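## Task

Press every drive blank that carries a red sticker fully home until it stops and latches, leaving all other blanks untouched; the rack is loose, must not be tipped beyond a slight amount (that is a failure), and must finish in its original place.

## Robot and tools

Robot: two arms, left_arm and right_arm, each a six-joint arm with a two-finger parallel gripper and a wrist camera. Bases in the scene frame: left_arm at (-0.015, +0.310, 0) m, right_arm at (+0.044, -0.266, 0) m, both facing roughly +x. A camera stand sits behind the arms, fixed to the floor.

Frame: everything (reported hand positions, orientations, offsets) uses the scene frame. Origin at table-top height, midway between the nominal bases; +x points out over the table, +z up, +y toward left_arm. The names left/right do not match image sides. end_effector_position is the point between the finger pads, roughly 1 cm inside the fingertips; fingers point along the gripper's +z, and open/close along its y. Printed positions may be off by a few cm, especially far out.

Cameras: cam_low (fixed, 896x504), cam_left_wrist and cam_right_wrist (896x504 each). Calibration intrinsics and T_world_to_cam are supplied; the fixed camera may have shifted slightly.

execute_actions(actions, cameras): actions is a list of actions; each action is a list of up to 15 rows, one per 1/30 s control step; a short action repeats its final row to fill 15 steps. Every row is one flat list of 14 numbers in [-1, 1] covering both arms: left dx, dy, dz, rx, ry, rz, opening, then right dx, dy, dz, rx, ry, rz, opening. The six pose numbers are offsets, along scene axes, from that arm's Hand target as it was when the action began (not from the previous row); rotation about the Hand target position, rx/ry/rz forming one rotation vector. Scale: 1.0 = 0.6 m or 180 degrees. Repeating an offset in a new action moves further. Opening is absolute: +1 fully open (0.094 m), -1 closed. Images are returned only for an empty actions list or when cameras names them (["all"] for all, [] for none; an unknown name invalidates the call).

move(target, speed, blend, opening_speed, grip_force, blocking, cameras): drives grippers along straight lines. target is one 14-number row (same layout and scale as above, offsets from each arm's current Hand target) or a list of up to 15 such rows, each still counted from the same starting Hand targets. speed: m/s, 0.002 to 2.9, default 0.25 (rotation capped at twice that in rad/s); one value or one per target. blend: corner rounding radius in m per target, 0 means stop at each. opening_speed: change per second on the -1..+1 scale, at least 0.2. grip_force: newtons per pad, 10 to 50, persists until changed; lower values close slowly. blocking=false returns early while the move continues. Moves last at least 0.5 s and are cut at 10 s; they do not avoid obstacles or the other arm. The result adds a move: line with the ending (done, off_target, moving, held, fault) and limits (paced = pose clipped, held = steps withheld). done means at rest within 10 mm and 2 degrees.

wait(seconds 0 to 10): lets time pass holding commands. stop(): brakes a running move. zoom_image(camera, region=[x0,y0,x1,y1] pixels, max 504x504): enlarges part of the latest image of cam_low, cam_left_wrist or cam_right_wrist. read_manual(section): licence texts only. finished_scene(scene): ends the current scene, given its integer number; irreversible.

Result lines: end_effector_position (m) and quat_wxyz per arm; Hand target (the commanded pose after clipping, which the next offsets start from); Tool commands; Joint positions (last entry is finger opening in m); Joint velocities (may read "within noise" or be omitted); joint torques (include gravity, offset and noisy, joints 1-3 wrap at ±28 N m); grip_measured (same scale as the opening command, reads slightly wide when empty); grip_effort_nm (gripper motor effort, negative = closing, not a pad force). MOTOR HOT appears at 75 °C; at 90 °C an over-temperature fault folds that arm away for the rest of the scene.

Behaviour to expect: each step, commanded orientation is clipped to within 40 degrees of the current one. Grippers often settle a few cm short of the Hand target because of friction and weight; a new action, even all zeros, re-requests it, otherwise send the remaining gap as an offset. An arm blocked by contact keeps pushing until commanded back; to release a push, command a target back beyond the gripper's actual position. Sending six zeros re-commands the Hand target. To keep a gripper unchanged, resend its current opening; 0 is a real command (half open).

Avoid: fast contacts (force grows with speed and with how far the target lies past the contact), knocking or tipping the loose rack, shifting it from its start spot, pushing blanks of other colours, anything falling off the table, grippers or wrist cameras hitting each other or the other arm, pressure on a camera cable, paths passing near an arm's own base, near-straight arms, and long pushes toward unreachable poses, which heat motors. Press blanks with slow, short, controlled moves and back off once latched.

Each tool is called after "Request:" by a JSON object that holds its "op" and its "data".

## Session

Request:
{"op": "execute_actions", "data": {"actions": []}}

Request:
{"op": "zoom_image", "data": {"camera": "cam_low", "region": [330, 0, 530, 160]}}

Scene clock: 0.00 s.
left_arm: end_effector_position=(+0.2148, +0.3876, +0.0992) grip_measured=+1.000 grip_effort_nm=n/a end_effector_quat_wxyz=(+0.425, -0.238, +0.872, +0.040) | right_arm: end_effector_position=(+0.3073, -0.2564, +0.1244) grip_measured=+1.000 grip_effort_nm=n/a end_effector_quat_wxyz=(+0.536, -0.127, +0.834, -0.028)
Joint positions: left_arm=[0.294 0.568 0.32 -0.444 -0.068 -0.23 0.094] | right_arm=[-0.07 0.478 0.202 -0.166 -0.159 -0.278 0.094]
Joint velocities: within noise
Joint torques (N m): no reading
Heat: left arm: 22 °C; right arm: 23 °C.
Hand target: left_arm +0.2169, +0.3892, +0.1061; +0.434, -0.237, +0.868, +0.043 | right_arm +0.3069, -0.2552, +0.1264; +0.538, -0.126, +0.833, -0.025
Tool commands: left_gripper/opening=+1.0 right_gripper/opening=+1.0
camera_calibration:
cam_left_wrist: T_world_to_cam=[[0.436398, -0.89014, 0.131177, 0.237546], [-0.794399, -0.449638, -0.408358, 0.41944], [0.422478, 0.0739993, -0.903347, 0.0600707], [0, 0, 0, 1]] pos_world=[0.20416, 0.3956, 0.194386]
cam_right_wrist: T_world_to_cam=[[0.186611, -0.969601, 0.158272, -0.326526], [-0.744661, -0.244683, -0.620975, 0.281312], [0.640825, -0.00197793, -0.767685, -0.011278], [0, 0, 0, 1]] pos_world=[0.277643, -0.24779, 0.21771]

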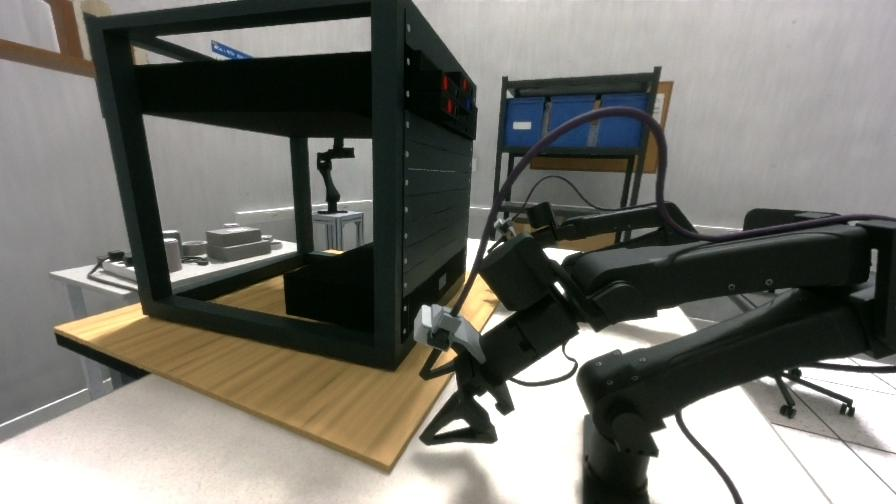

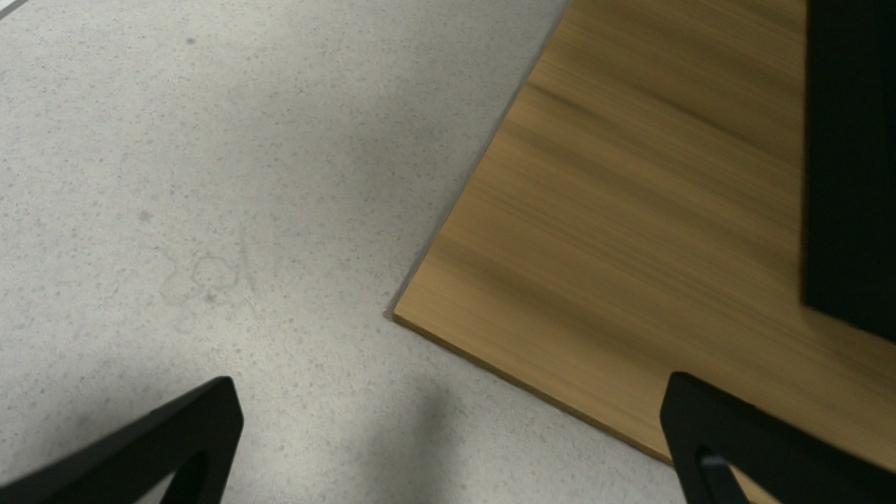

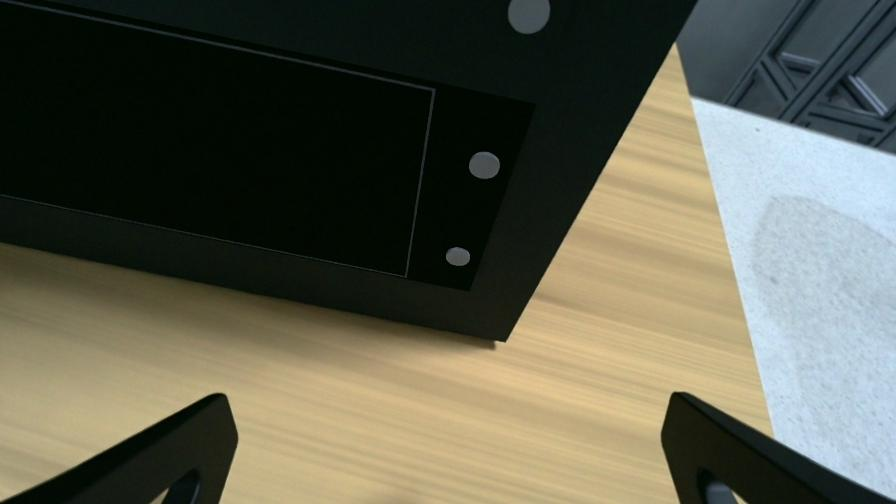

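Scaled by 2.520 from the camera's 896x504 image, which has a finer 1280x720 frame.

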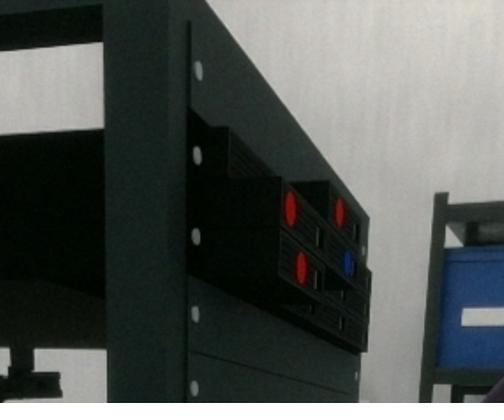

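Request:
{"op": "move", "data": {"target": [[0.0385,-0.315,0.4065,0.0329,0.0442,-0.1518,-1,-0.078,0.209,0.389,0.0457,0.114,-0.0684,-1],[0.055,-0.365,0.6565,0.0899,-0.201,-0.1297,-1,-0.095,0.209,0.6227,0.069,-0.1348,-0.0461,-1]], "blend": [0.03,0], "cameras": ["all"]}}

Scene clock: 7.23 s.
left_arm: end_effector_position=(+0.2509, +0.1635, +0.4920) grip_measured=-0.997 grip_effort_nm=-0.16 end_effector_quat_wxyz=(+0.697, +0.021, +0.717, +0.009) | right_arm: end_effector_position=(+0.2488, -0.1276, +0.4997) grip_measured=-0.997 grip_effort_nm=-0.18 end_effector_quat_wxyz=(+0.704, -0.009, +0.710, -0.006)
Joint positions: left_arm=[-1.015 1.075 1.473 -0.453 -1.021 -0.005 0] | right_arm=[1.393 1.001 1.469 -0.519 1.381 0.028 0]
Joint torques (N m): left_arm=[0.59 -2.97 4.36 2.07 -0.13 0.05] | right_arm=[-0.91 -1.78 3.97 1.96 -0.07 -0.11]
Heat: left arm: 22 °C; right arm: 25 °C.
Hand target: left_arm +0.2499, +0.1703, +0.5000; +0.708, +0.001, +0.707, +0.000 | right_arm +0.2499, -0.1299, +0.5001; +0.708, +0.000, +0.706, +0.001
Off the commanded pose: left_arm 0.010 m, 3 deg | right_arm 0.003 m, 1 deg.
move: off_target (left_arm)
camera_calibration:
cam_left_wrist: T_world_to_cam=[[-0.0276178, -0.998209, -0.0530692, 0.195566], [-0.460975, 0.0598254, -0.885394, 0.575504], [0.886983, 0.0000109696, -0.461802, 0.0945251], [0, 0, 0, 1]] pos_world=[0.186852, 0.160785, 0.563578]
cam_right_wrist: T_world_to_cam=[[0.0192946, -0.999813, 0.00105299, -0.13373], [-0.439026, -0.00941864, -0.898425, 0.594857], [0.898267, 0.0168725, -0.439126, 0.0887286], [0, 0, 0, 1]] pos_world=[0.184036, -0.129599, 0.573538]

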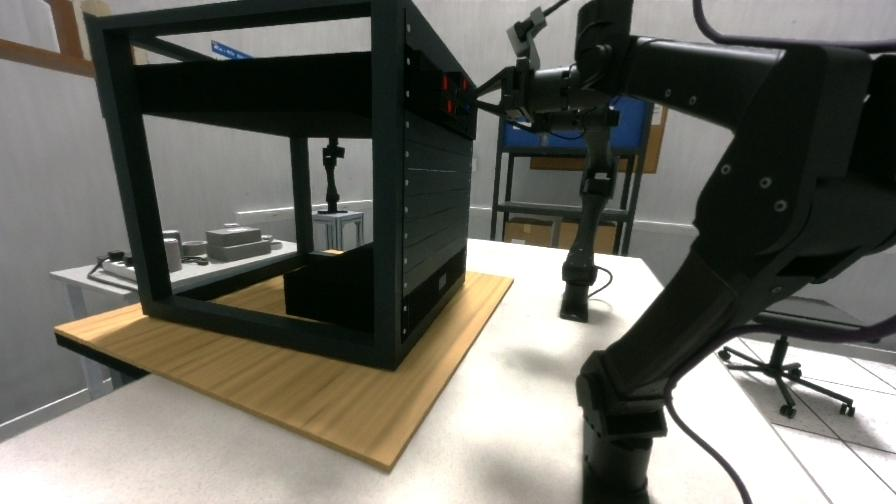

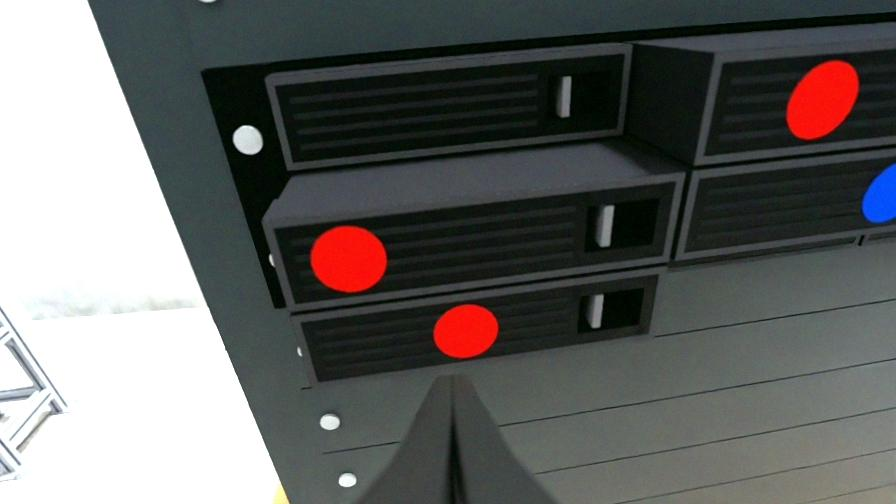

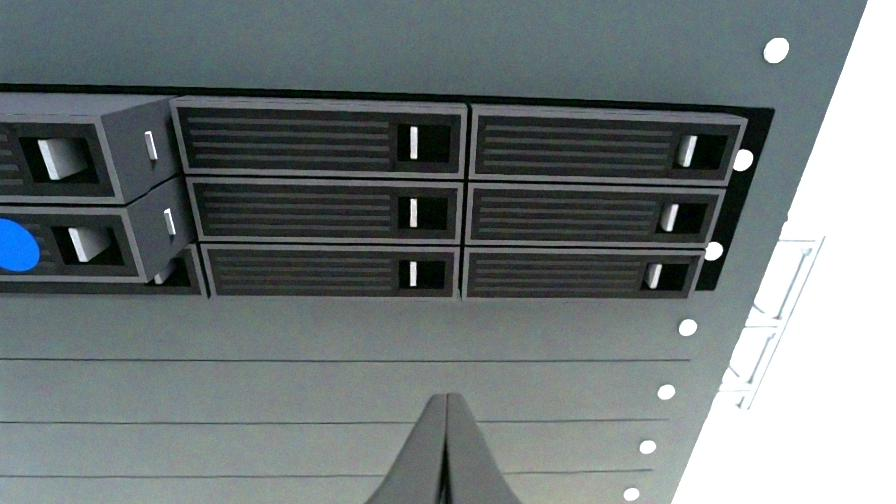

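Request:
{"op": "move", "data": {"target": [[0.01,-0.012,0.048,0,0,0,-1,0,0,0,0,0,0,-1],[0.06,-0.01,0.048,0,0,0,-1,0,0,0,0,0,0,-1]], "cameras": ["cam_left_wrist"], "blend": [0.005,0], "speed": 0.08}}

Scene clock: 11.40 s.
left_arm: end_effector_position=(+0.2872, +0.1611, +0.5201) grip_measured=-0.997 grip_effort_nm=-0.16 end_effector_quat_wxyz=(+0.703, +0.005, +0.711, +0.006) | right_arm: end_effector_position=(+0.2488, -0.1276, +0.4997) grip_measured=-0.997 grip_effort_nm=-0.19 end_effector_quat_wxyz=(+0.704, -0.009, +0.710, -0.006)
Joint positions: left_arm=[-0.867 1.205 1.642 -0.453 -0.89 0.003 0] | right_arm=[1.393 1.001 1.469 -0.519 1.381 0.028 0]
Joint torques (N m): left_arm=[0.53 -2.65 7.27 1.57 0.09 0.01] | right_arm=[-0.9 -1.61 4.29 1.85 -0.07 -0.04]
Heat: left arm: 23 °C; right arm: 25 °C.
Hand target: left_arm +0.2859, +0.1643, +0.5289; +0.708, +0.001, +0.707, +0.000 | right_arm +0.2498, -0.1301, +0.5001; +0.705, +0.001, +0.709, +0.000
Off the commanded pose: left_arm 0.009 m, 1 deg | right_arm 0.003 m, 2 deg.
move: done
camera_calibration:
cam_left_wrist: T_world_to_cam=[[-0.00934642, -0.999595, -0.0268892, 0.176919], [-0.445527, 0.0282366, -0.894823, 0.622753], [0.89522, 0.00361649, -0.445611, 0.0639072], [0, 0, 0, 1]] pos_world=[0.221896, 0.159031, 0.590489]
Images, in order (width x height): cam_left_wrist 896x504.

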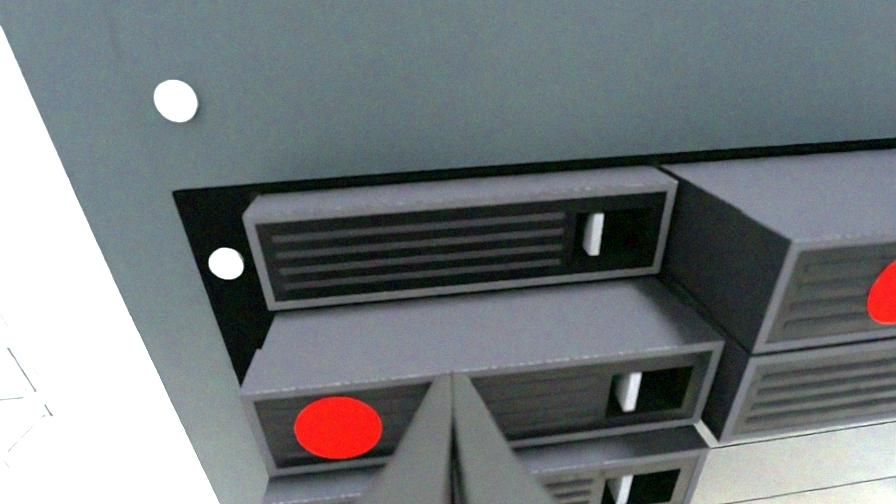

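Request:
{"op": "move", "data": {"target": [[-0.012,0.0,-0.008,0,0,0,-1,0,0,0,0,0,0,-1],[0.1,0.003,-0.006,0,0,0,-1,0,0,0,0,0,0,-1]], "cameras": ["cam_low","cam_left_wrist"], "blend": [0.003,0], "speed": 0.07}}

Scene clock: 13.77 s.
left_arm: end_effector_position=(+0.3223, +0.1663, +0.5113) grip_measured=-0.997 grip_effort_nm=-0.16 end_effector_quat_wxyz=(+0.689, +0.028, +0.724, +0.004) | right_arm: end_effector_position=(+0.2488, -0.1276, +0.4997) grip_measured=-0.997 grip_effort_nm=-0.18 end_effector_quat_wxyz=(+0.704, -0.009, +0.710, -0.006)
Joint positions: left_arm=[-0.701 1.263 1.685 -0.488 -0.689 0.003 0] | right_arm=[1.393 1.001 1.469 -0.519 1.381 0.028 0]
Joint torques (N m): left_arm=[4.51 1.35 7.3 2.77 0.12 0.01] | right_arm=[-0.88 -1.61 4.29 1.84 -0.07 -0.04]
Heat: left arm: 24 °C; right arm: 26 °C.
Hand target: left_arm +0.3459, +0.1660, +0.5252; +0.708, +0.001, +0.707, +0.000 | right_arm +0.2498, -0.1301, +0.5001; +0.705, +0.001, +0.709, +0.000
Off the commanded pose: left_arm 0.027 m, 4 deg | right_arm 0.003 m, 1 deg.
move: off_target (left_arm)
camera_calibration:
cam_left_wrist: T_world_to_cam=[[-0.0455728, -0.99739, -0.0559999, 0.208442], [-0.47973, 0.071022, -0.874537, 0.623879], [0.876232, -0.0129903, -0.481714, 0.0559057], [0, 0, 0, 1]] pos_world=[0.259806, 0.164315, 0.584208]
Images, in order (width x height): cam_low 896x504, cam_left_wrist 896x504.

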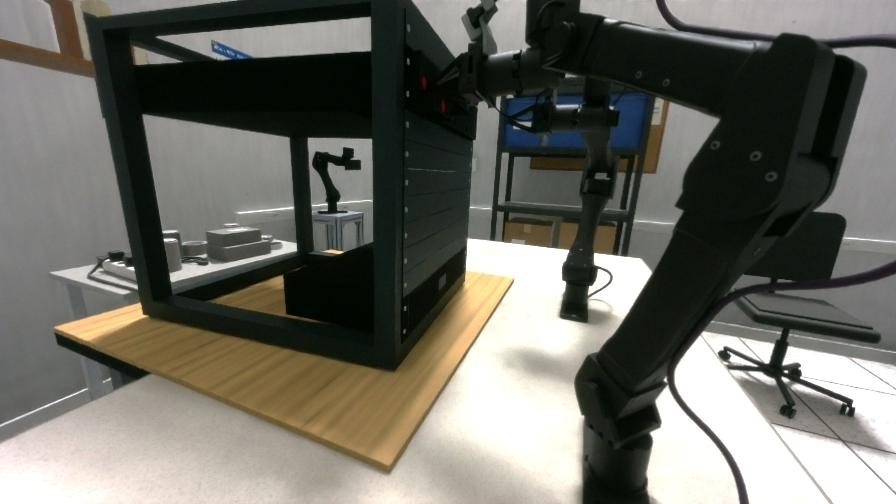

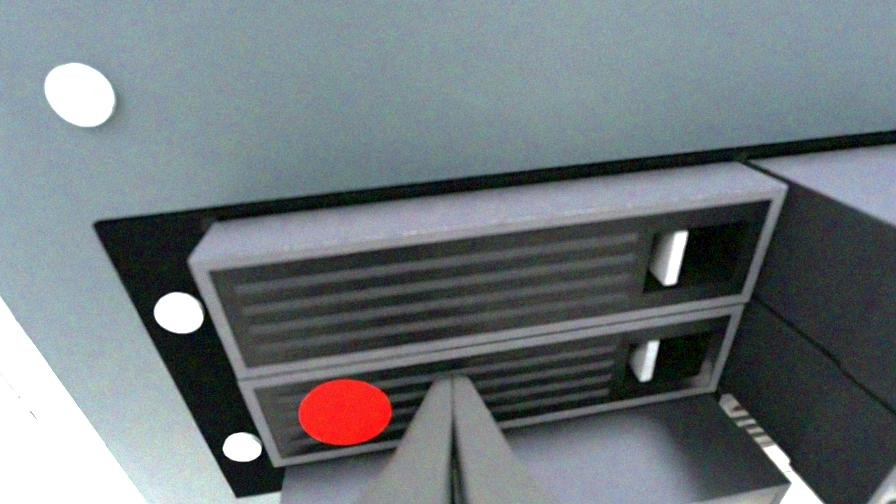

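Request:
{"op": "move", "data": {"target": [[-0.14,-0.006,0,0,0,0,-1,0,0,0,0,0,0,-1],[-0.13,-0.006,-0.053,0,0,0,-1,0,0,0,0,0,0,-1],[-0.1,-0.004,-0.053,0,0,0,-1,0,0,0,0,0,0,-1]], "cameras": ["cam_left_wrist"], "blend": [0.005,0.005,0], "speed": [0.12,0.1,0.05]}}

Scene clock: 16.63 s.
left_arm: end_effector_position=(+0.2840, +0.1646, +0.4849) grip_measured=-0.997 grip_effort_nm=-0.16 end_effector_quat_wxyz=(+0.696, +0.014, +0.718, +0.015) | right_arm: end_effector_position=(+0.2488, -0.1276, +0.4997) grip_measured=-0.997 grip_effort_nm=-0.18 end_effector_quat_wxyz=(+0.704, -0.009, +0.710, -0.006)
Joint positions: left_arm=[-0.869 1.124 1.458 -0.382 -0.892 0.003 0] | right_arm=[1.393 1.001 1.469 -0.519 1.381 0.028 0]
Joint torques (N m): left_arm=[0.53 -2.14 5.39 2.18 0.06 -0.01] | right_arm=[-0.88 -1.63 4.33 1.84 -0.07 -0.03]
Heat: left arm: 25 °C; right arm: 26 °C.
Hand target: left_arm +0.2860, +0.1636, +0.4934; +0.708, +0.001, +0.707, +0.000 | right_arm +0.2498, -0.1301, +0.5001; +0.705, +0.001, +0.709, +0.000
Off the commanded pose: left_arm 0.009 m, 3 deg | right_arm 0.003 m, 1 deg.
move: off_target (left_arm)
camera_calibration:
cam_left_wrist: T_world_to_cam=[[-0.0101097, -0.998633, -0.0512884, 0.191408], [-0.463242, 0.0501324, -0.884813, 0.586356], [0.886174, 0.0148138, -0.463116, 0.060354], [0, 0, 0, 1]] pos_world=[0.220076, 0.160856, 0.556583]
Images, in order (width x height): cam_left_wrist 896x504.

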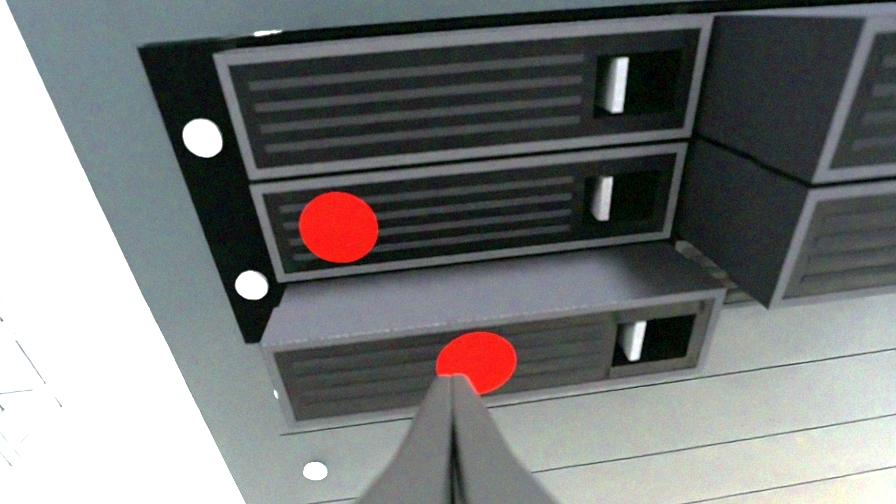

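Request:
{"op": "move", "data": {"target": [0.1,0.002,0.003,0,0,0,-1,0,0,0,0,0,0,-1], "cameras": ["cam_low","cam_left_wrist"], "speed": 0.07}}

Scene clock: 18.80 s.
left_arm: end_effector_position=(+0.3223, +0.1649, +0.4715) grip_measured=-0.997 grip_effort_nm=-0.16 end_effector_quat_wxyz=(+0.679, +0.033, +0.733, +0.016) | right_arm: end_effector_position=(+0.2488, -0.1276, +0.4997) grip_measured=-0.997 grip_effort_nm=-0.18 end_effector_quat_wxyz=(+0.704, -0.009, +0.710, -0.006)
Joint positions: left_arm=[-0.712 1.199 1.49 -0.392 -0.711 0.003 0] | right_arm=[1.393 1.001 1.469 -0.519 1.381 0.028 0]
Joint torques (N m): left_arm=[5.03 1.32 8.61 2.99 0.17 0.02] | right_arm=[-0.88 -1.62 4.29 1.84 -0.07 -0.04]
Heat: left arm: 25 °C; right arm: 26 °C.
Hand target: left_arm +0.3459, +0.1649, +0.4953; +0.708, +0.001, +0.707, +0.000 | right_arm +0.2498, -0.1301, +0.5001; +0.705, +0.001, +0.709, +0.000
Off the commanded pose: left_arm 0.034 m, 6 deg | right_arm 0.003 m, 1 deg.
move: off_target (left_arm)
camera_calibration:
cam_left_wrist: T_world_to_cam=[[-0.0372106, -0.996178, -0.0790298, 0.212879], [-0.501548, 0.0870198, -0.860742, 0.58703], [0.864329, 0.00760855, -0.502869, 0.0471461], [0, 0, 0, 1]] pos_world=[0.261596, 0.160623, 0.545814]
Images, in order (width x height): cam_low 896x504, cam_left_wrist 896x504.

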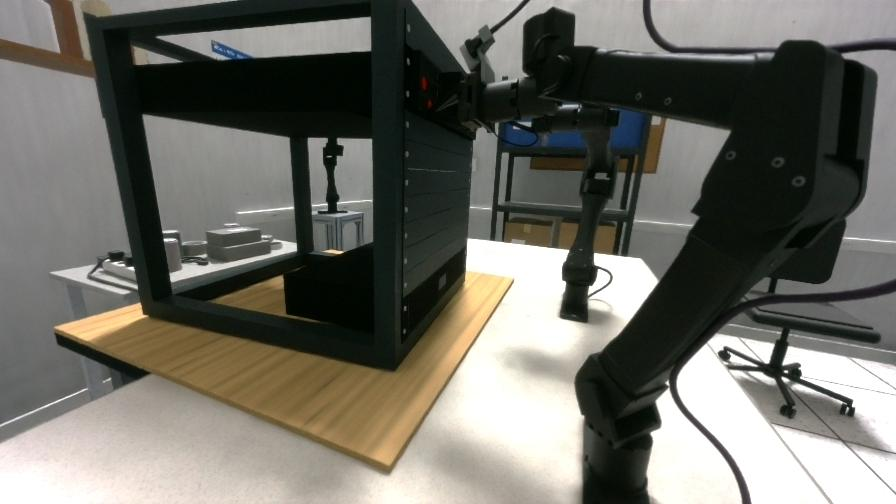

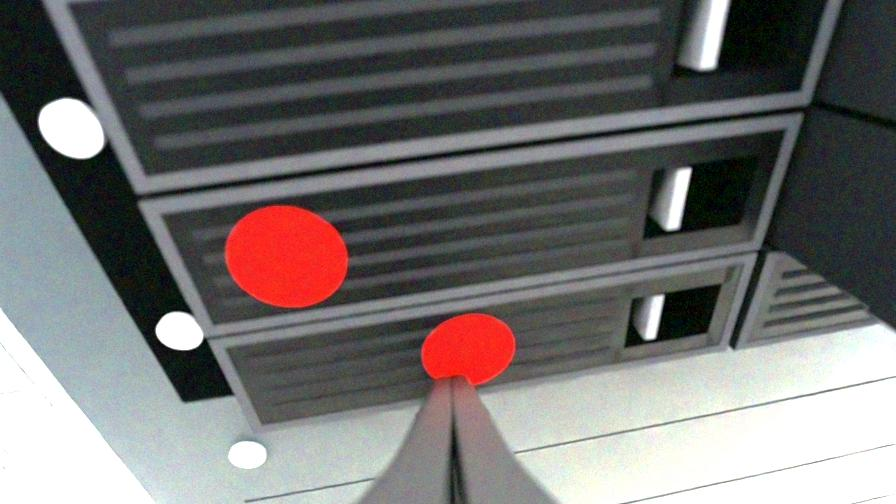

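Request:
{"op": "move", "data": {"target": [[-0.145,0,0,0,0,0,-1,0,0,0,0,0,0,-1],[-0.145,0.165,0.0,0,0,0,-1,0.014,0.295,0.063,0.5,0.013,0.013,-1]], "cameras": ["all"], "blend": [0.005,0], "speed": [0.15,0.25]}}

Scene clock: 25.13 s.
left_arm: end_effector_position=(+0.2601, +0.2629, +0.5067) grip_measured=-0.997 grip_effort_nm=-0.16 end_effector_quat_wxyz=(+0.721, -0.006, +0.693, -0.006) | right_arm: end_effector_position=(+0.2603, +0.0435, +0.5427) grip_measured=-0.997 grip_effort_nm=-0.18 end_effector_quat_wxyz=(+0.480, +0.488, +0.504, +0.527)
Joint positions: left_arm=[-0.448 0.885 1.405 -0.476 -0.472 0.003 0] | right_arm=[1.453 1.601 2.006 -0.321 1.381 1.52 0]
Joint torques (N m): left_arm=[0.61 -0.47 4.19 1.37 0.11 0.01] | right_arm=[0.92 -5.71 6.65 0.98 0.07 0.09]
Heat: left arm: 26 °C; right arm: 27 °C.
Hand target: left_arm +0.2590, +0.2638, +0.4952; +0.707, +0.001, +0.707, +0.000 | right_arm +0.2582, +0.0471, +0.5378; +0.485, +0.486, +0.514, +0.514
Off the commanded pose: left_arm 0.011 m, 2 deg | right_arm 0.006 m, 2 deg.
move: off_target (left_arm)
camera_calibration:
cam_left_wrist: T_world_to_cam=[[-0.00889288, -0.999948, 0.00505924, 0.261883], [-0.401124, -0.00106729, -0.916023, 0.602707], [0.915981, -0.0101755, -0.401093, 0.0575811], [0, 0, 0, 1]] pos_world=[0.191346, 0.263098, 0.573864]
cam_right_wrist: T_world_to_cam=[[0.027747, 0.0526438, -0.998228, 0.531415], [-0.487118, 0.872732, 0.0324854, 0.109218], [0.872895, 0.485353, 0.0498594, -0.184727], [0, 0, 0, 1]] pos_world=[0.199704, -0.0336359, 0.536135]

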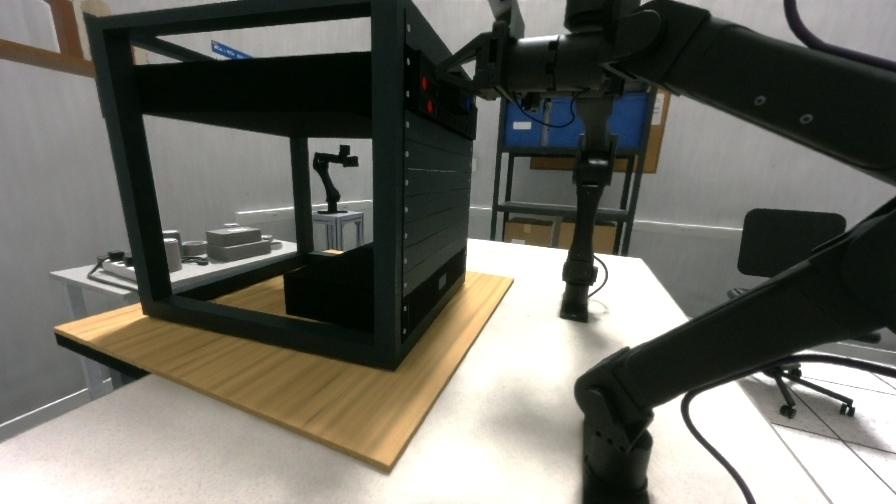

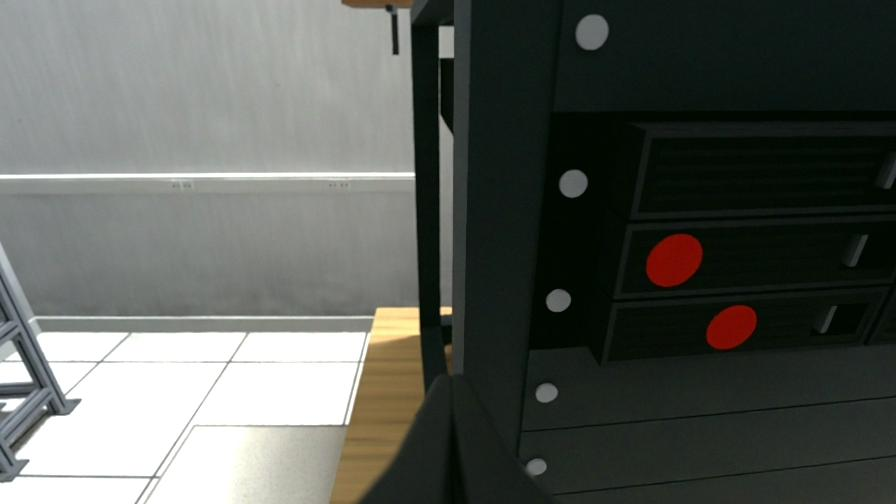

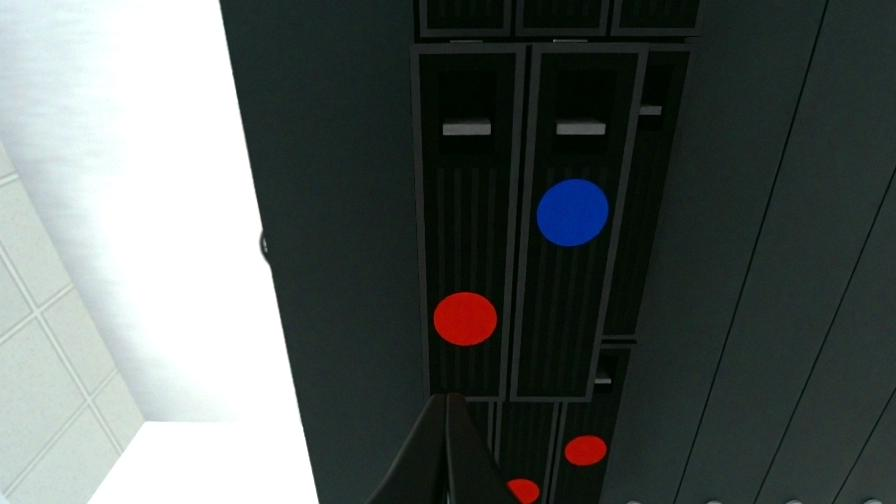

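Request:
{"op": "move", "data": {"target": [[0,0,0,0,0,0,-1,0.0,-0.03,0.002,0,0,0,-1],[0,0,0,0,0,0,-1,0.05,-0.03,0.005,0,0,0,-1]], "cameras": ["cam_right_wrist"], "blend": [0.005,0], "speed": 0.08}}

Scene clock: 27.77 s.
left_arm: end_effector_position=(+0.2601, +0.2629, +0.5067) grip_measured=-0.997 grip_effort_nm=-0.16 end_effector_quat_wxyz=(+0.721, -0.006, +0.693, -0.006) | right_arm: end_effector_position=(+0.2868, +0.0314, +0.5412) grip_measured=-0.997 grip_effort_nm=-0.18 end_effector_quat_wxyz=(+0.484, +0.486, +0.507, +0.522)
Joint positions: left_arm=[-0.448 0.885 1.405 -0.476 -0.472 0.003 0] | right_arm=[1.358 1.578 1.988 -0.361 1.291 1.541 0]
Joint torques (N m): left_arm=[0.57 -0.49 4.18 1.38 0.11 0.01] | right_arm=[-0.51 -6.6 6.8 1.06 -0.1 0.09]
Heat: left arm: 26 °C; right arm: 27 °C.
Hand target: left_arm +0.2590, +0.2638, +0.4952; +0.707, +0.001, +0.707, +0.000 | right_arm +0.2882, +0.0290, +0.5408; +0.485, +0.486, +0.514, +0.514
Off the commanded pose: left_arm 0.012 m, 2 deg | right_arm 0.003 m, 1 deg.
move: off_target (left_arm)
camera_calibration:
cam_right_wrist: T_world_to_cam=[[0.0266318, 0.0393538, -0.99887, 0.530822], [-0.483627, 0.875008, 0.0215794, 0.13755], [0.874869, 0.482506, 0.0423356, -0.198329], [0, 0, 0, 1]] pos_world=[0.225898, -0.0455528, 0.53565]
Images, in order (width x height): cam_right_wrist 896x504.

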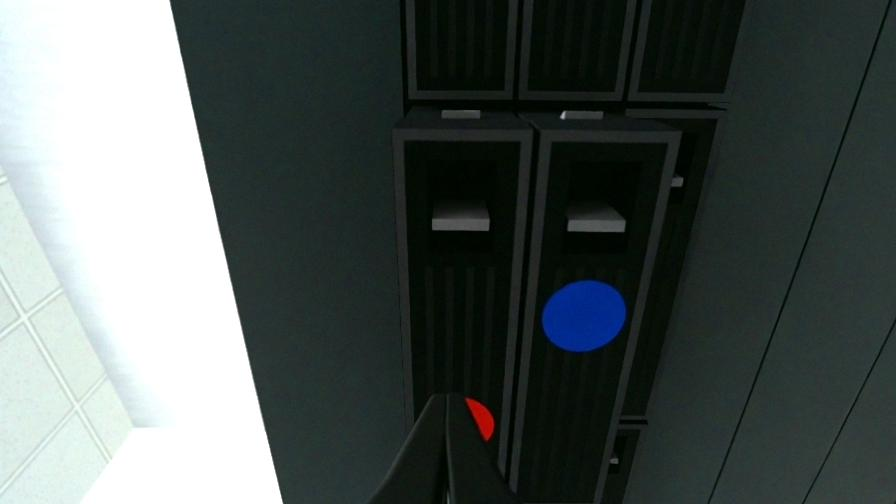

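Request:
{"op": "move", "data": {"target": [0,0,0,0,0,0,-1,0.108,0.004,0.002,0,0,0,-1], "cameras": ["cam_low","cam_right_wrist"], "speed": 0.06}}

Scene clock: 30.00 s.
left_arm: end_effector_position=(+0.2601, +0.2629, +0.5067) grip_measured=-0.997 grip_effort_nm=-0.16 end_effector_quat_wxyz=(+0.721, -0.006, +0.693, -0.006) | right_arm: end_effector_position=(+0.3373, +0.0282, +0.5489) grip_measured=-0.997 grip_effort_nm=-0.19 end_effector_quat_wxyz=(+0.481, +0.487, +0.504, +0.526)
Joint positions: left_arm=[-0.448 0.885 1.405 -0.476 -0.472 0.003 0] | right_arm=[1.193 1.648 2.103 -0.418 1.122 1.566 0]
Joint torques (N m): left_arm=[0.59 -0.47 4.21 1.37 0.11 0] | right_arm=[-4.03 -5.19 6.71 1.5 -0.32 0.07]
Heat: left arm: 26 °C; right arm: 27 °C.
Hand target: left_arm +0.2590, +0.2638, +0.4952; +0.707, +0.001, +0.707, +0.000 | right_arm +0.3529, +0.0314, +0.5420; +0.485, +0.486, +0.514, +0.514
Off the commanded pose: left_arm 0.012 m, 2 deg | right_arm 0.017 m, 2 deg.
move: off_target (left_arm, right_arm)
camera_calibration:
cam_right_wrist: T_world_to_cam=[[0.0284204, 0.0505922, -0.998315, 0.536129], [-0.486632, 0.873078, 0.0303919, 0.160807], [0.873145, 0.484948, 0.049433, -0.244733], [0, 0, 0, 1]] pos_world=[0.276704, -0.0488386, 0.542436]
Images, in order (width x height): cam_low 896x504, cam_right_wrist 896x504.

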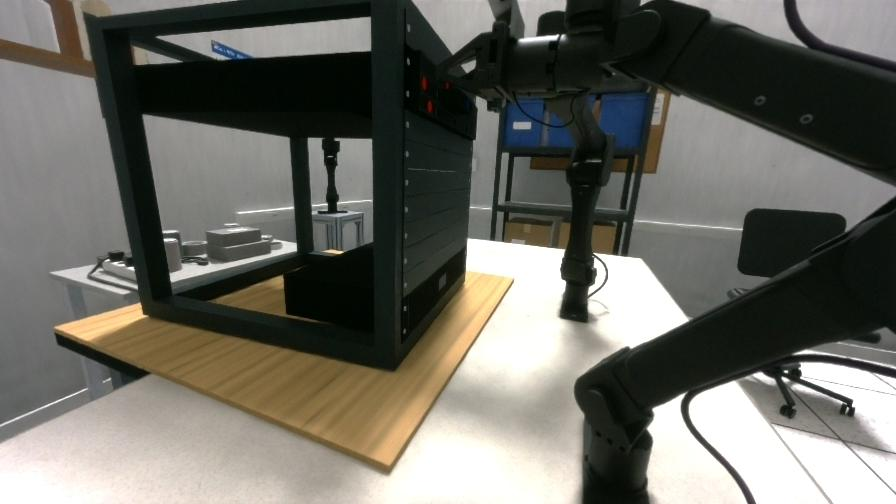

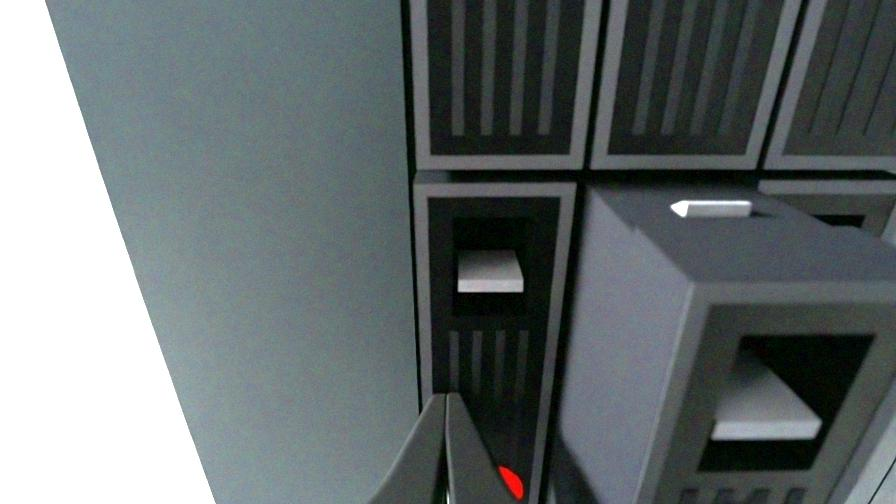

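Request:
{"op": "move", "data": {"target": [0,0,0,0,0,0,-1,0.014,0.0,-0.004,0,0,0,-1], "cameras": ["cam_right_wrist"], "speed": 0.05}}

Request:
{"op": "move", "data": {"target": [0,0,0,0,0,0,-1,-0.15,-0.06,0.0,0,0,0,-1], "cameras": ["all"], "speed": 0.15}}

Request:
{"op": "zoom_image", "data": {"camera": "cam_low", "region": [380, 40, 500, 150]}}

Scene clock: 31.70 s.
left_arm: end_effector_position=(+0.2601, +0.2629, +0.5067) grip_measured=-0.997 grip_effort_nm=-0.16 end_effector_quat_wxyz=(+0.721, -0.006, +0.693, -0.006) | right_arm: end_effector_position=(+0.3381, +0.0285, +0.5485) grip_measured=-0.997 grip_effort_nm=-0.18 end_effector_quat_wxyz=(+0.479, +0.487, +0.506, +0.527)
Joint positions: left_arm=[-0.448 0.885 1.405 -0.476 -0.472 0.003 0] | right_arm=[1.19 1.648 2.103 -0.421 1.116 1.569 0]
Joint torques (N m): left_arm=[0.58 -0.47 4.25 1.37 0.11 -0.01] | right_arm=[-6.15 -4.86 6.13 1.61 -0.49 0.07]
Heat: left arm: 26 °C; right arm: 27 °C.
Hand target: left_arm +0.2590, +0.2638, +0.4952; +0.707, +0.001, +0.707, +0.000 | right_arm +0.3613, +0.0314, +0.5396; +0.485, +0.486, +0.514, +0.514
Off the commanded pose: left_arm 0.012 m, 2 deg | right_arm 0.025 m, 2 deg.
move: off_target (left_arm, right_arm)
camera_calibration:
cam_right_wrist: T_world_to_cam=[[0.0270785, 0.0507413, -0.998345, 0.536197], [-0.489703, 0.871338, 0.0310037, 0.161609], [0.871469, 0.488053, 0.0484426, -0.244398], [0, 0, 0, 1]] pos_world=[0.277606, -0.0487442, 0.542138]
Images, in order (width x height): cam_right_wrist 896x504.

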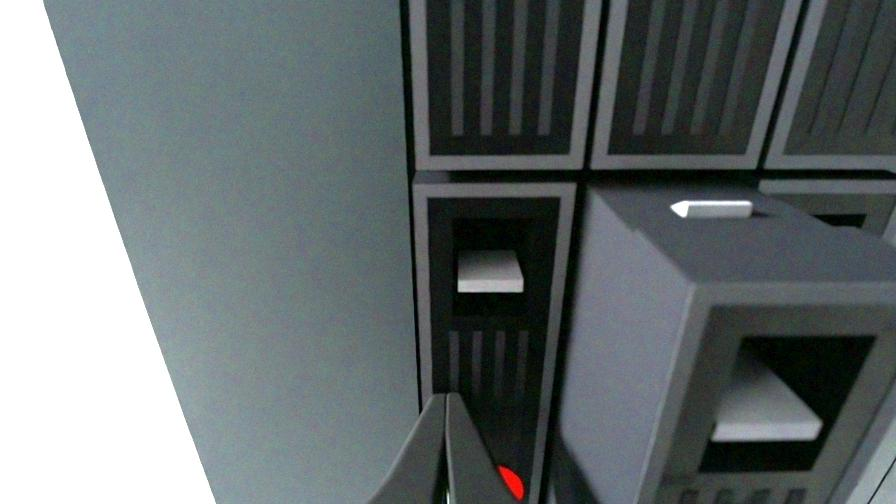

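Scene clock: 33.43 s.
left_arm: end_effector_position=(+0.2601, +0.2629, +0.5067) grip_measured=-0.997 grip_effort_nm=-0.16 end_effector_quat_wxyz=(+0.721, -0.006, +0.693, -0.006) | right_arm: end_effector_position=(+0.2736, -0.0021, +0.5451) grip_measured=-0.997 grip_effort_nm=-0.18 end_effector_quat_wxyz=(+0.477, +0.487, +0.509, +0.526)
Joint positions: left_arm=[-0.448 0.885 1.405 -0.476 -0.472 0.003 0] | right_arm=[1.378 1.459 1.909 -0.421 1.298 1.57 0]
Joint torques (N m): left_arm=[0.57 -0.54 4.21 1.37 0.13 0] | right_arm=[0.91 -6.01 4.07 1.4 0.17 0.03]
Heat: left arm: 26 °C; right arm: 27 °C.
Hand target: left_arm +0.2590, +0.2638, +0.4952; +0.707, +0.001, +0.707, +0.000 | right_arm +0.2713, -0.0046, +0.5397; +0.485, +0.486, +0.514, +0.514
Off the commanded pose: left_arm 0.012 m, 2 deg | right_arm 0.006 m, 2 deg.
move: off_target (left_arm)
camera_calibration:
cam_left_wrist: T_world_to_cam=[[-0.00889288, -0.999948, 0.00505924, 0.261883], [-0.401124, -0.00106729, -0.916023, 0.602707], [0.915981, -0.0101755, -0.401093, 0.0575811], [0, 0, 0, 1]] pos_world=[0.191346, 0.263098, 0.573864]
cam_right_wrist: T_world_to_cam=[[0.0197669, 0.0493839, -0.998584, 0.538099], [-0.493975, 0.868843, 0.0331895, 0.156826], [0.869252, 0.492619, 0.0415687, -0.168843], [0, 0, 0, 1]] pos_world=[0.213598, -0.079655, 0.539151]

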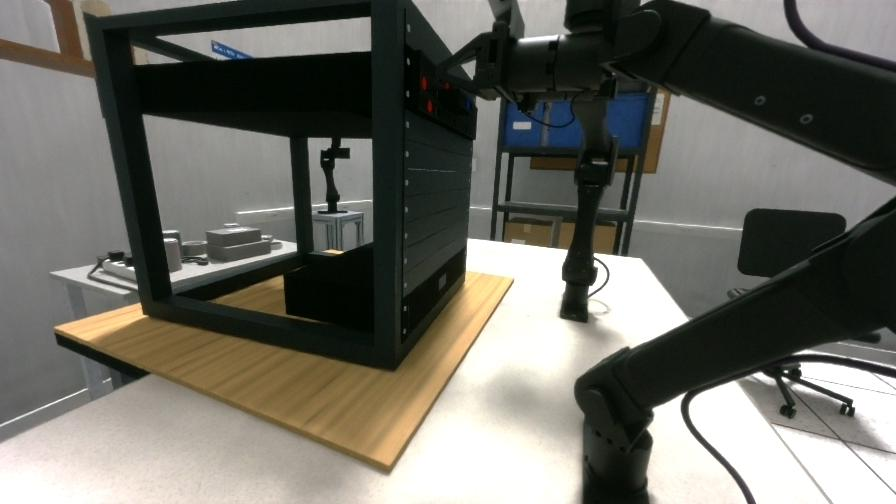

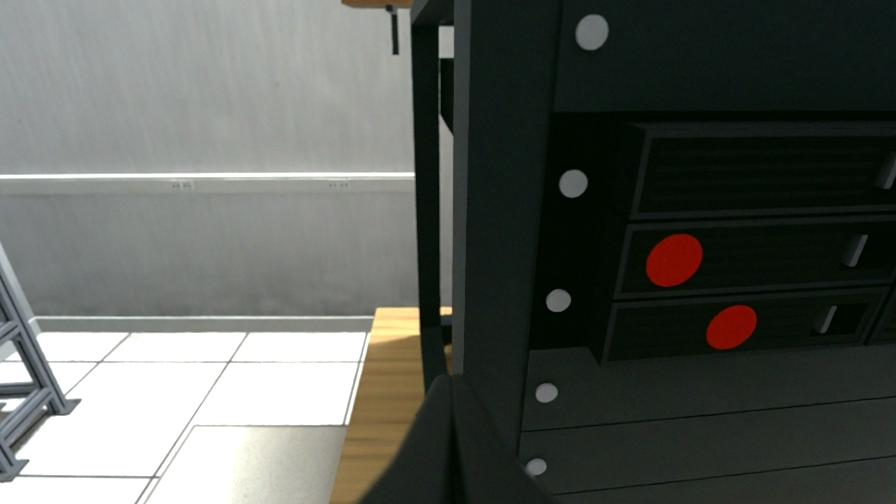

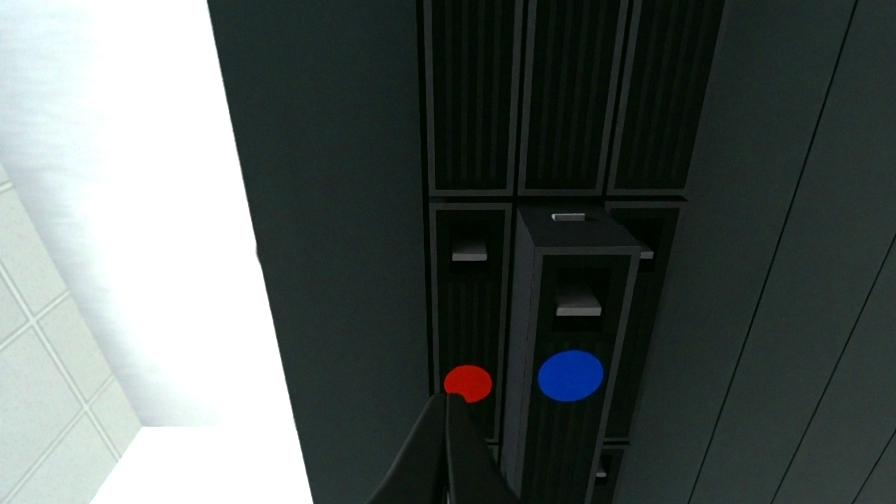

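Scaled by 4.200 from the camera's 896x504 image, which has a finer 1280x720 frame.

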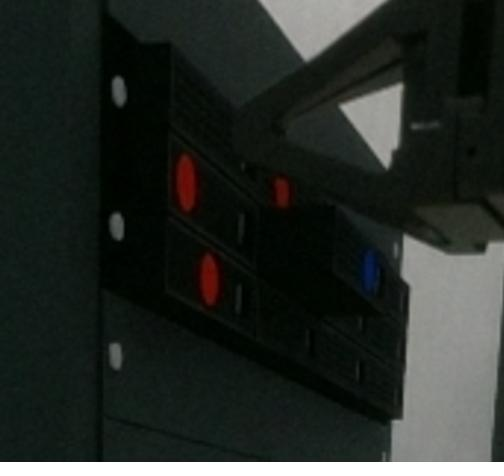

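Request:
{"op": "finished_scene", "data": {"scene": 3}}

The scene is finished: the task was done.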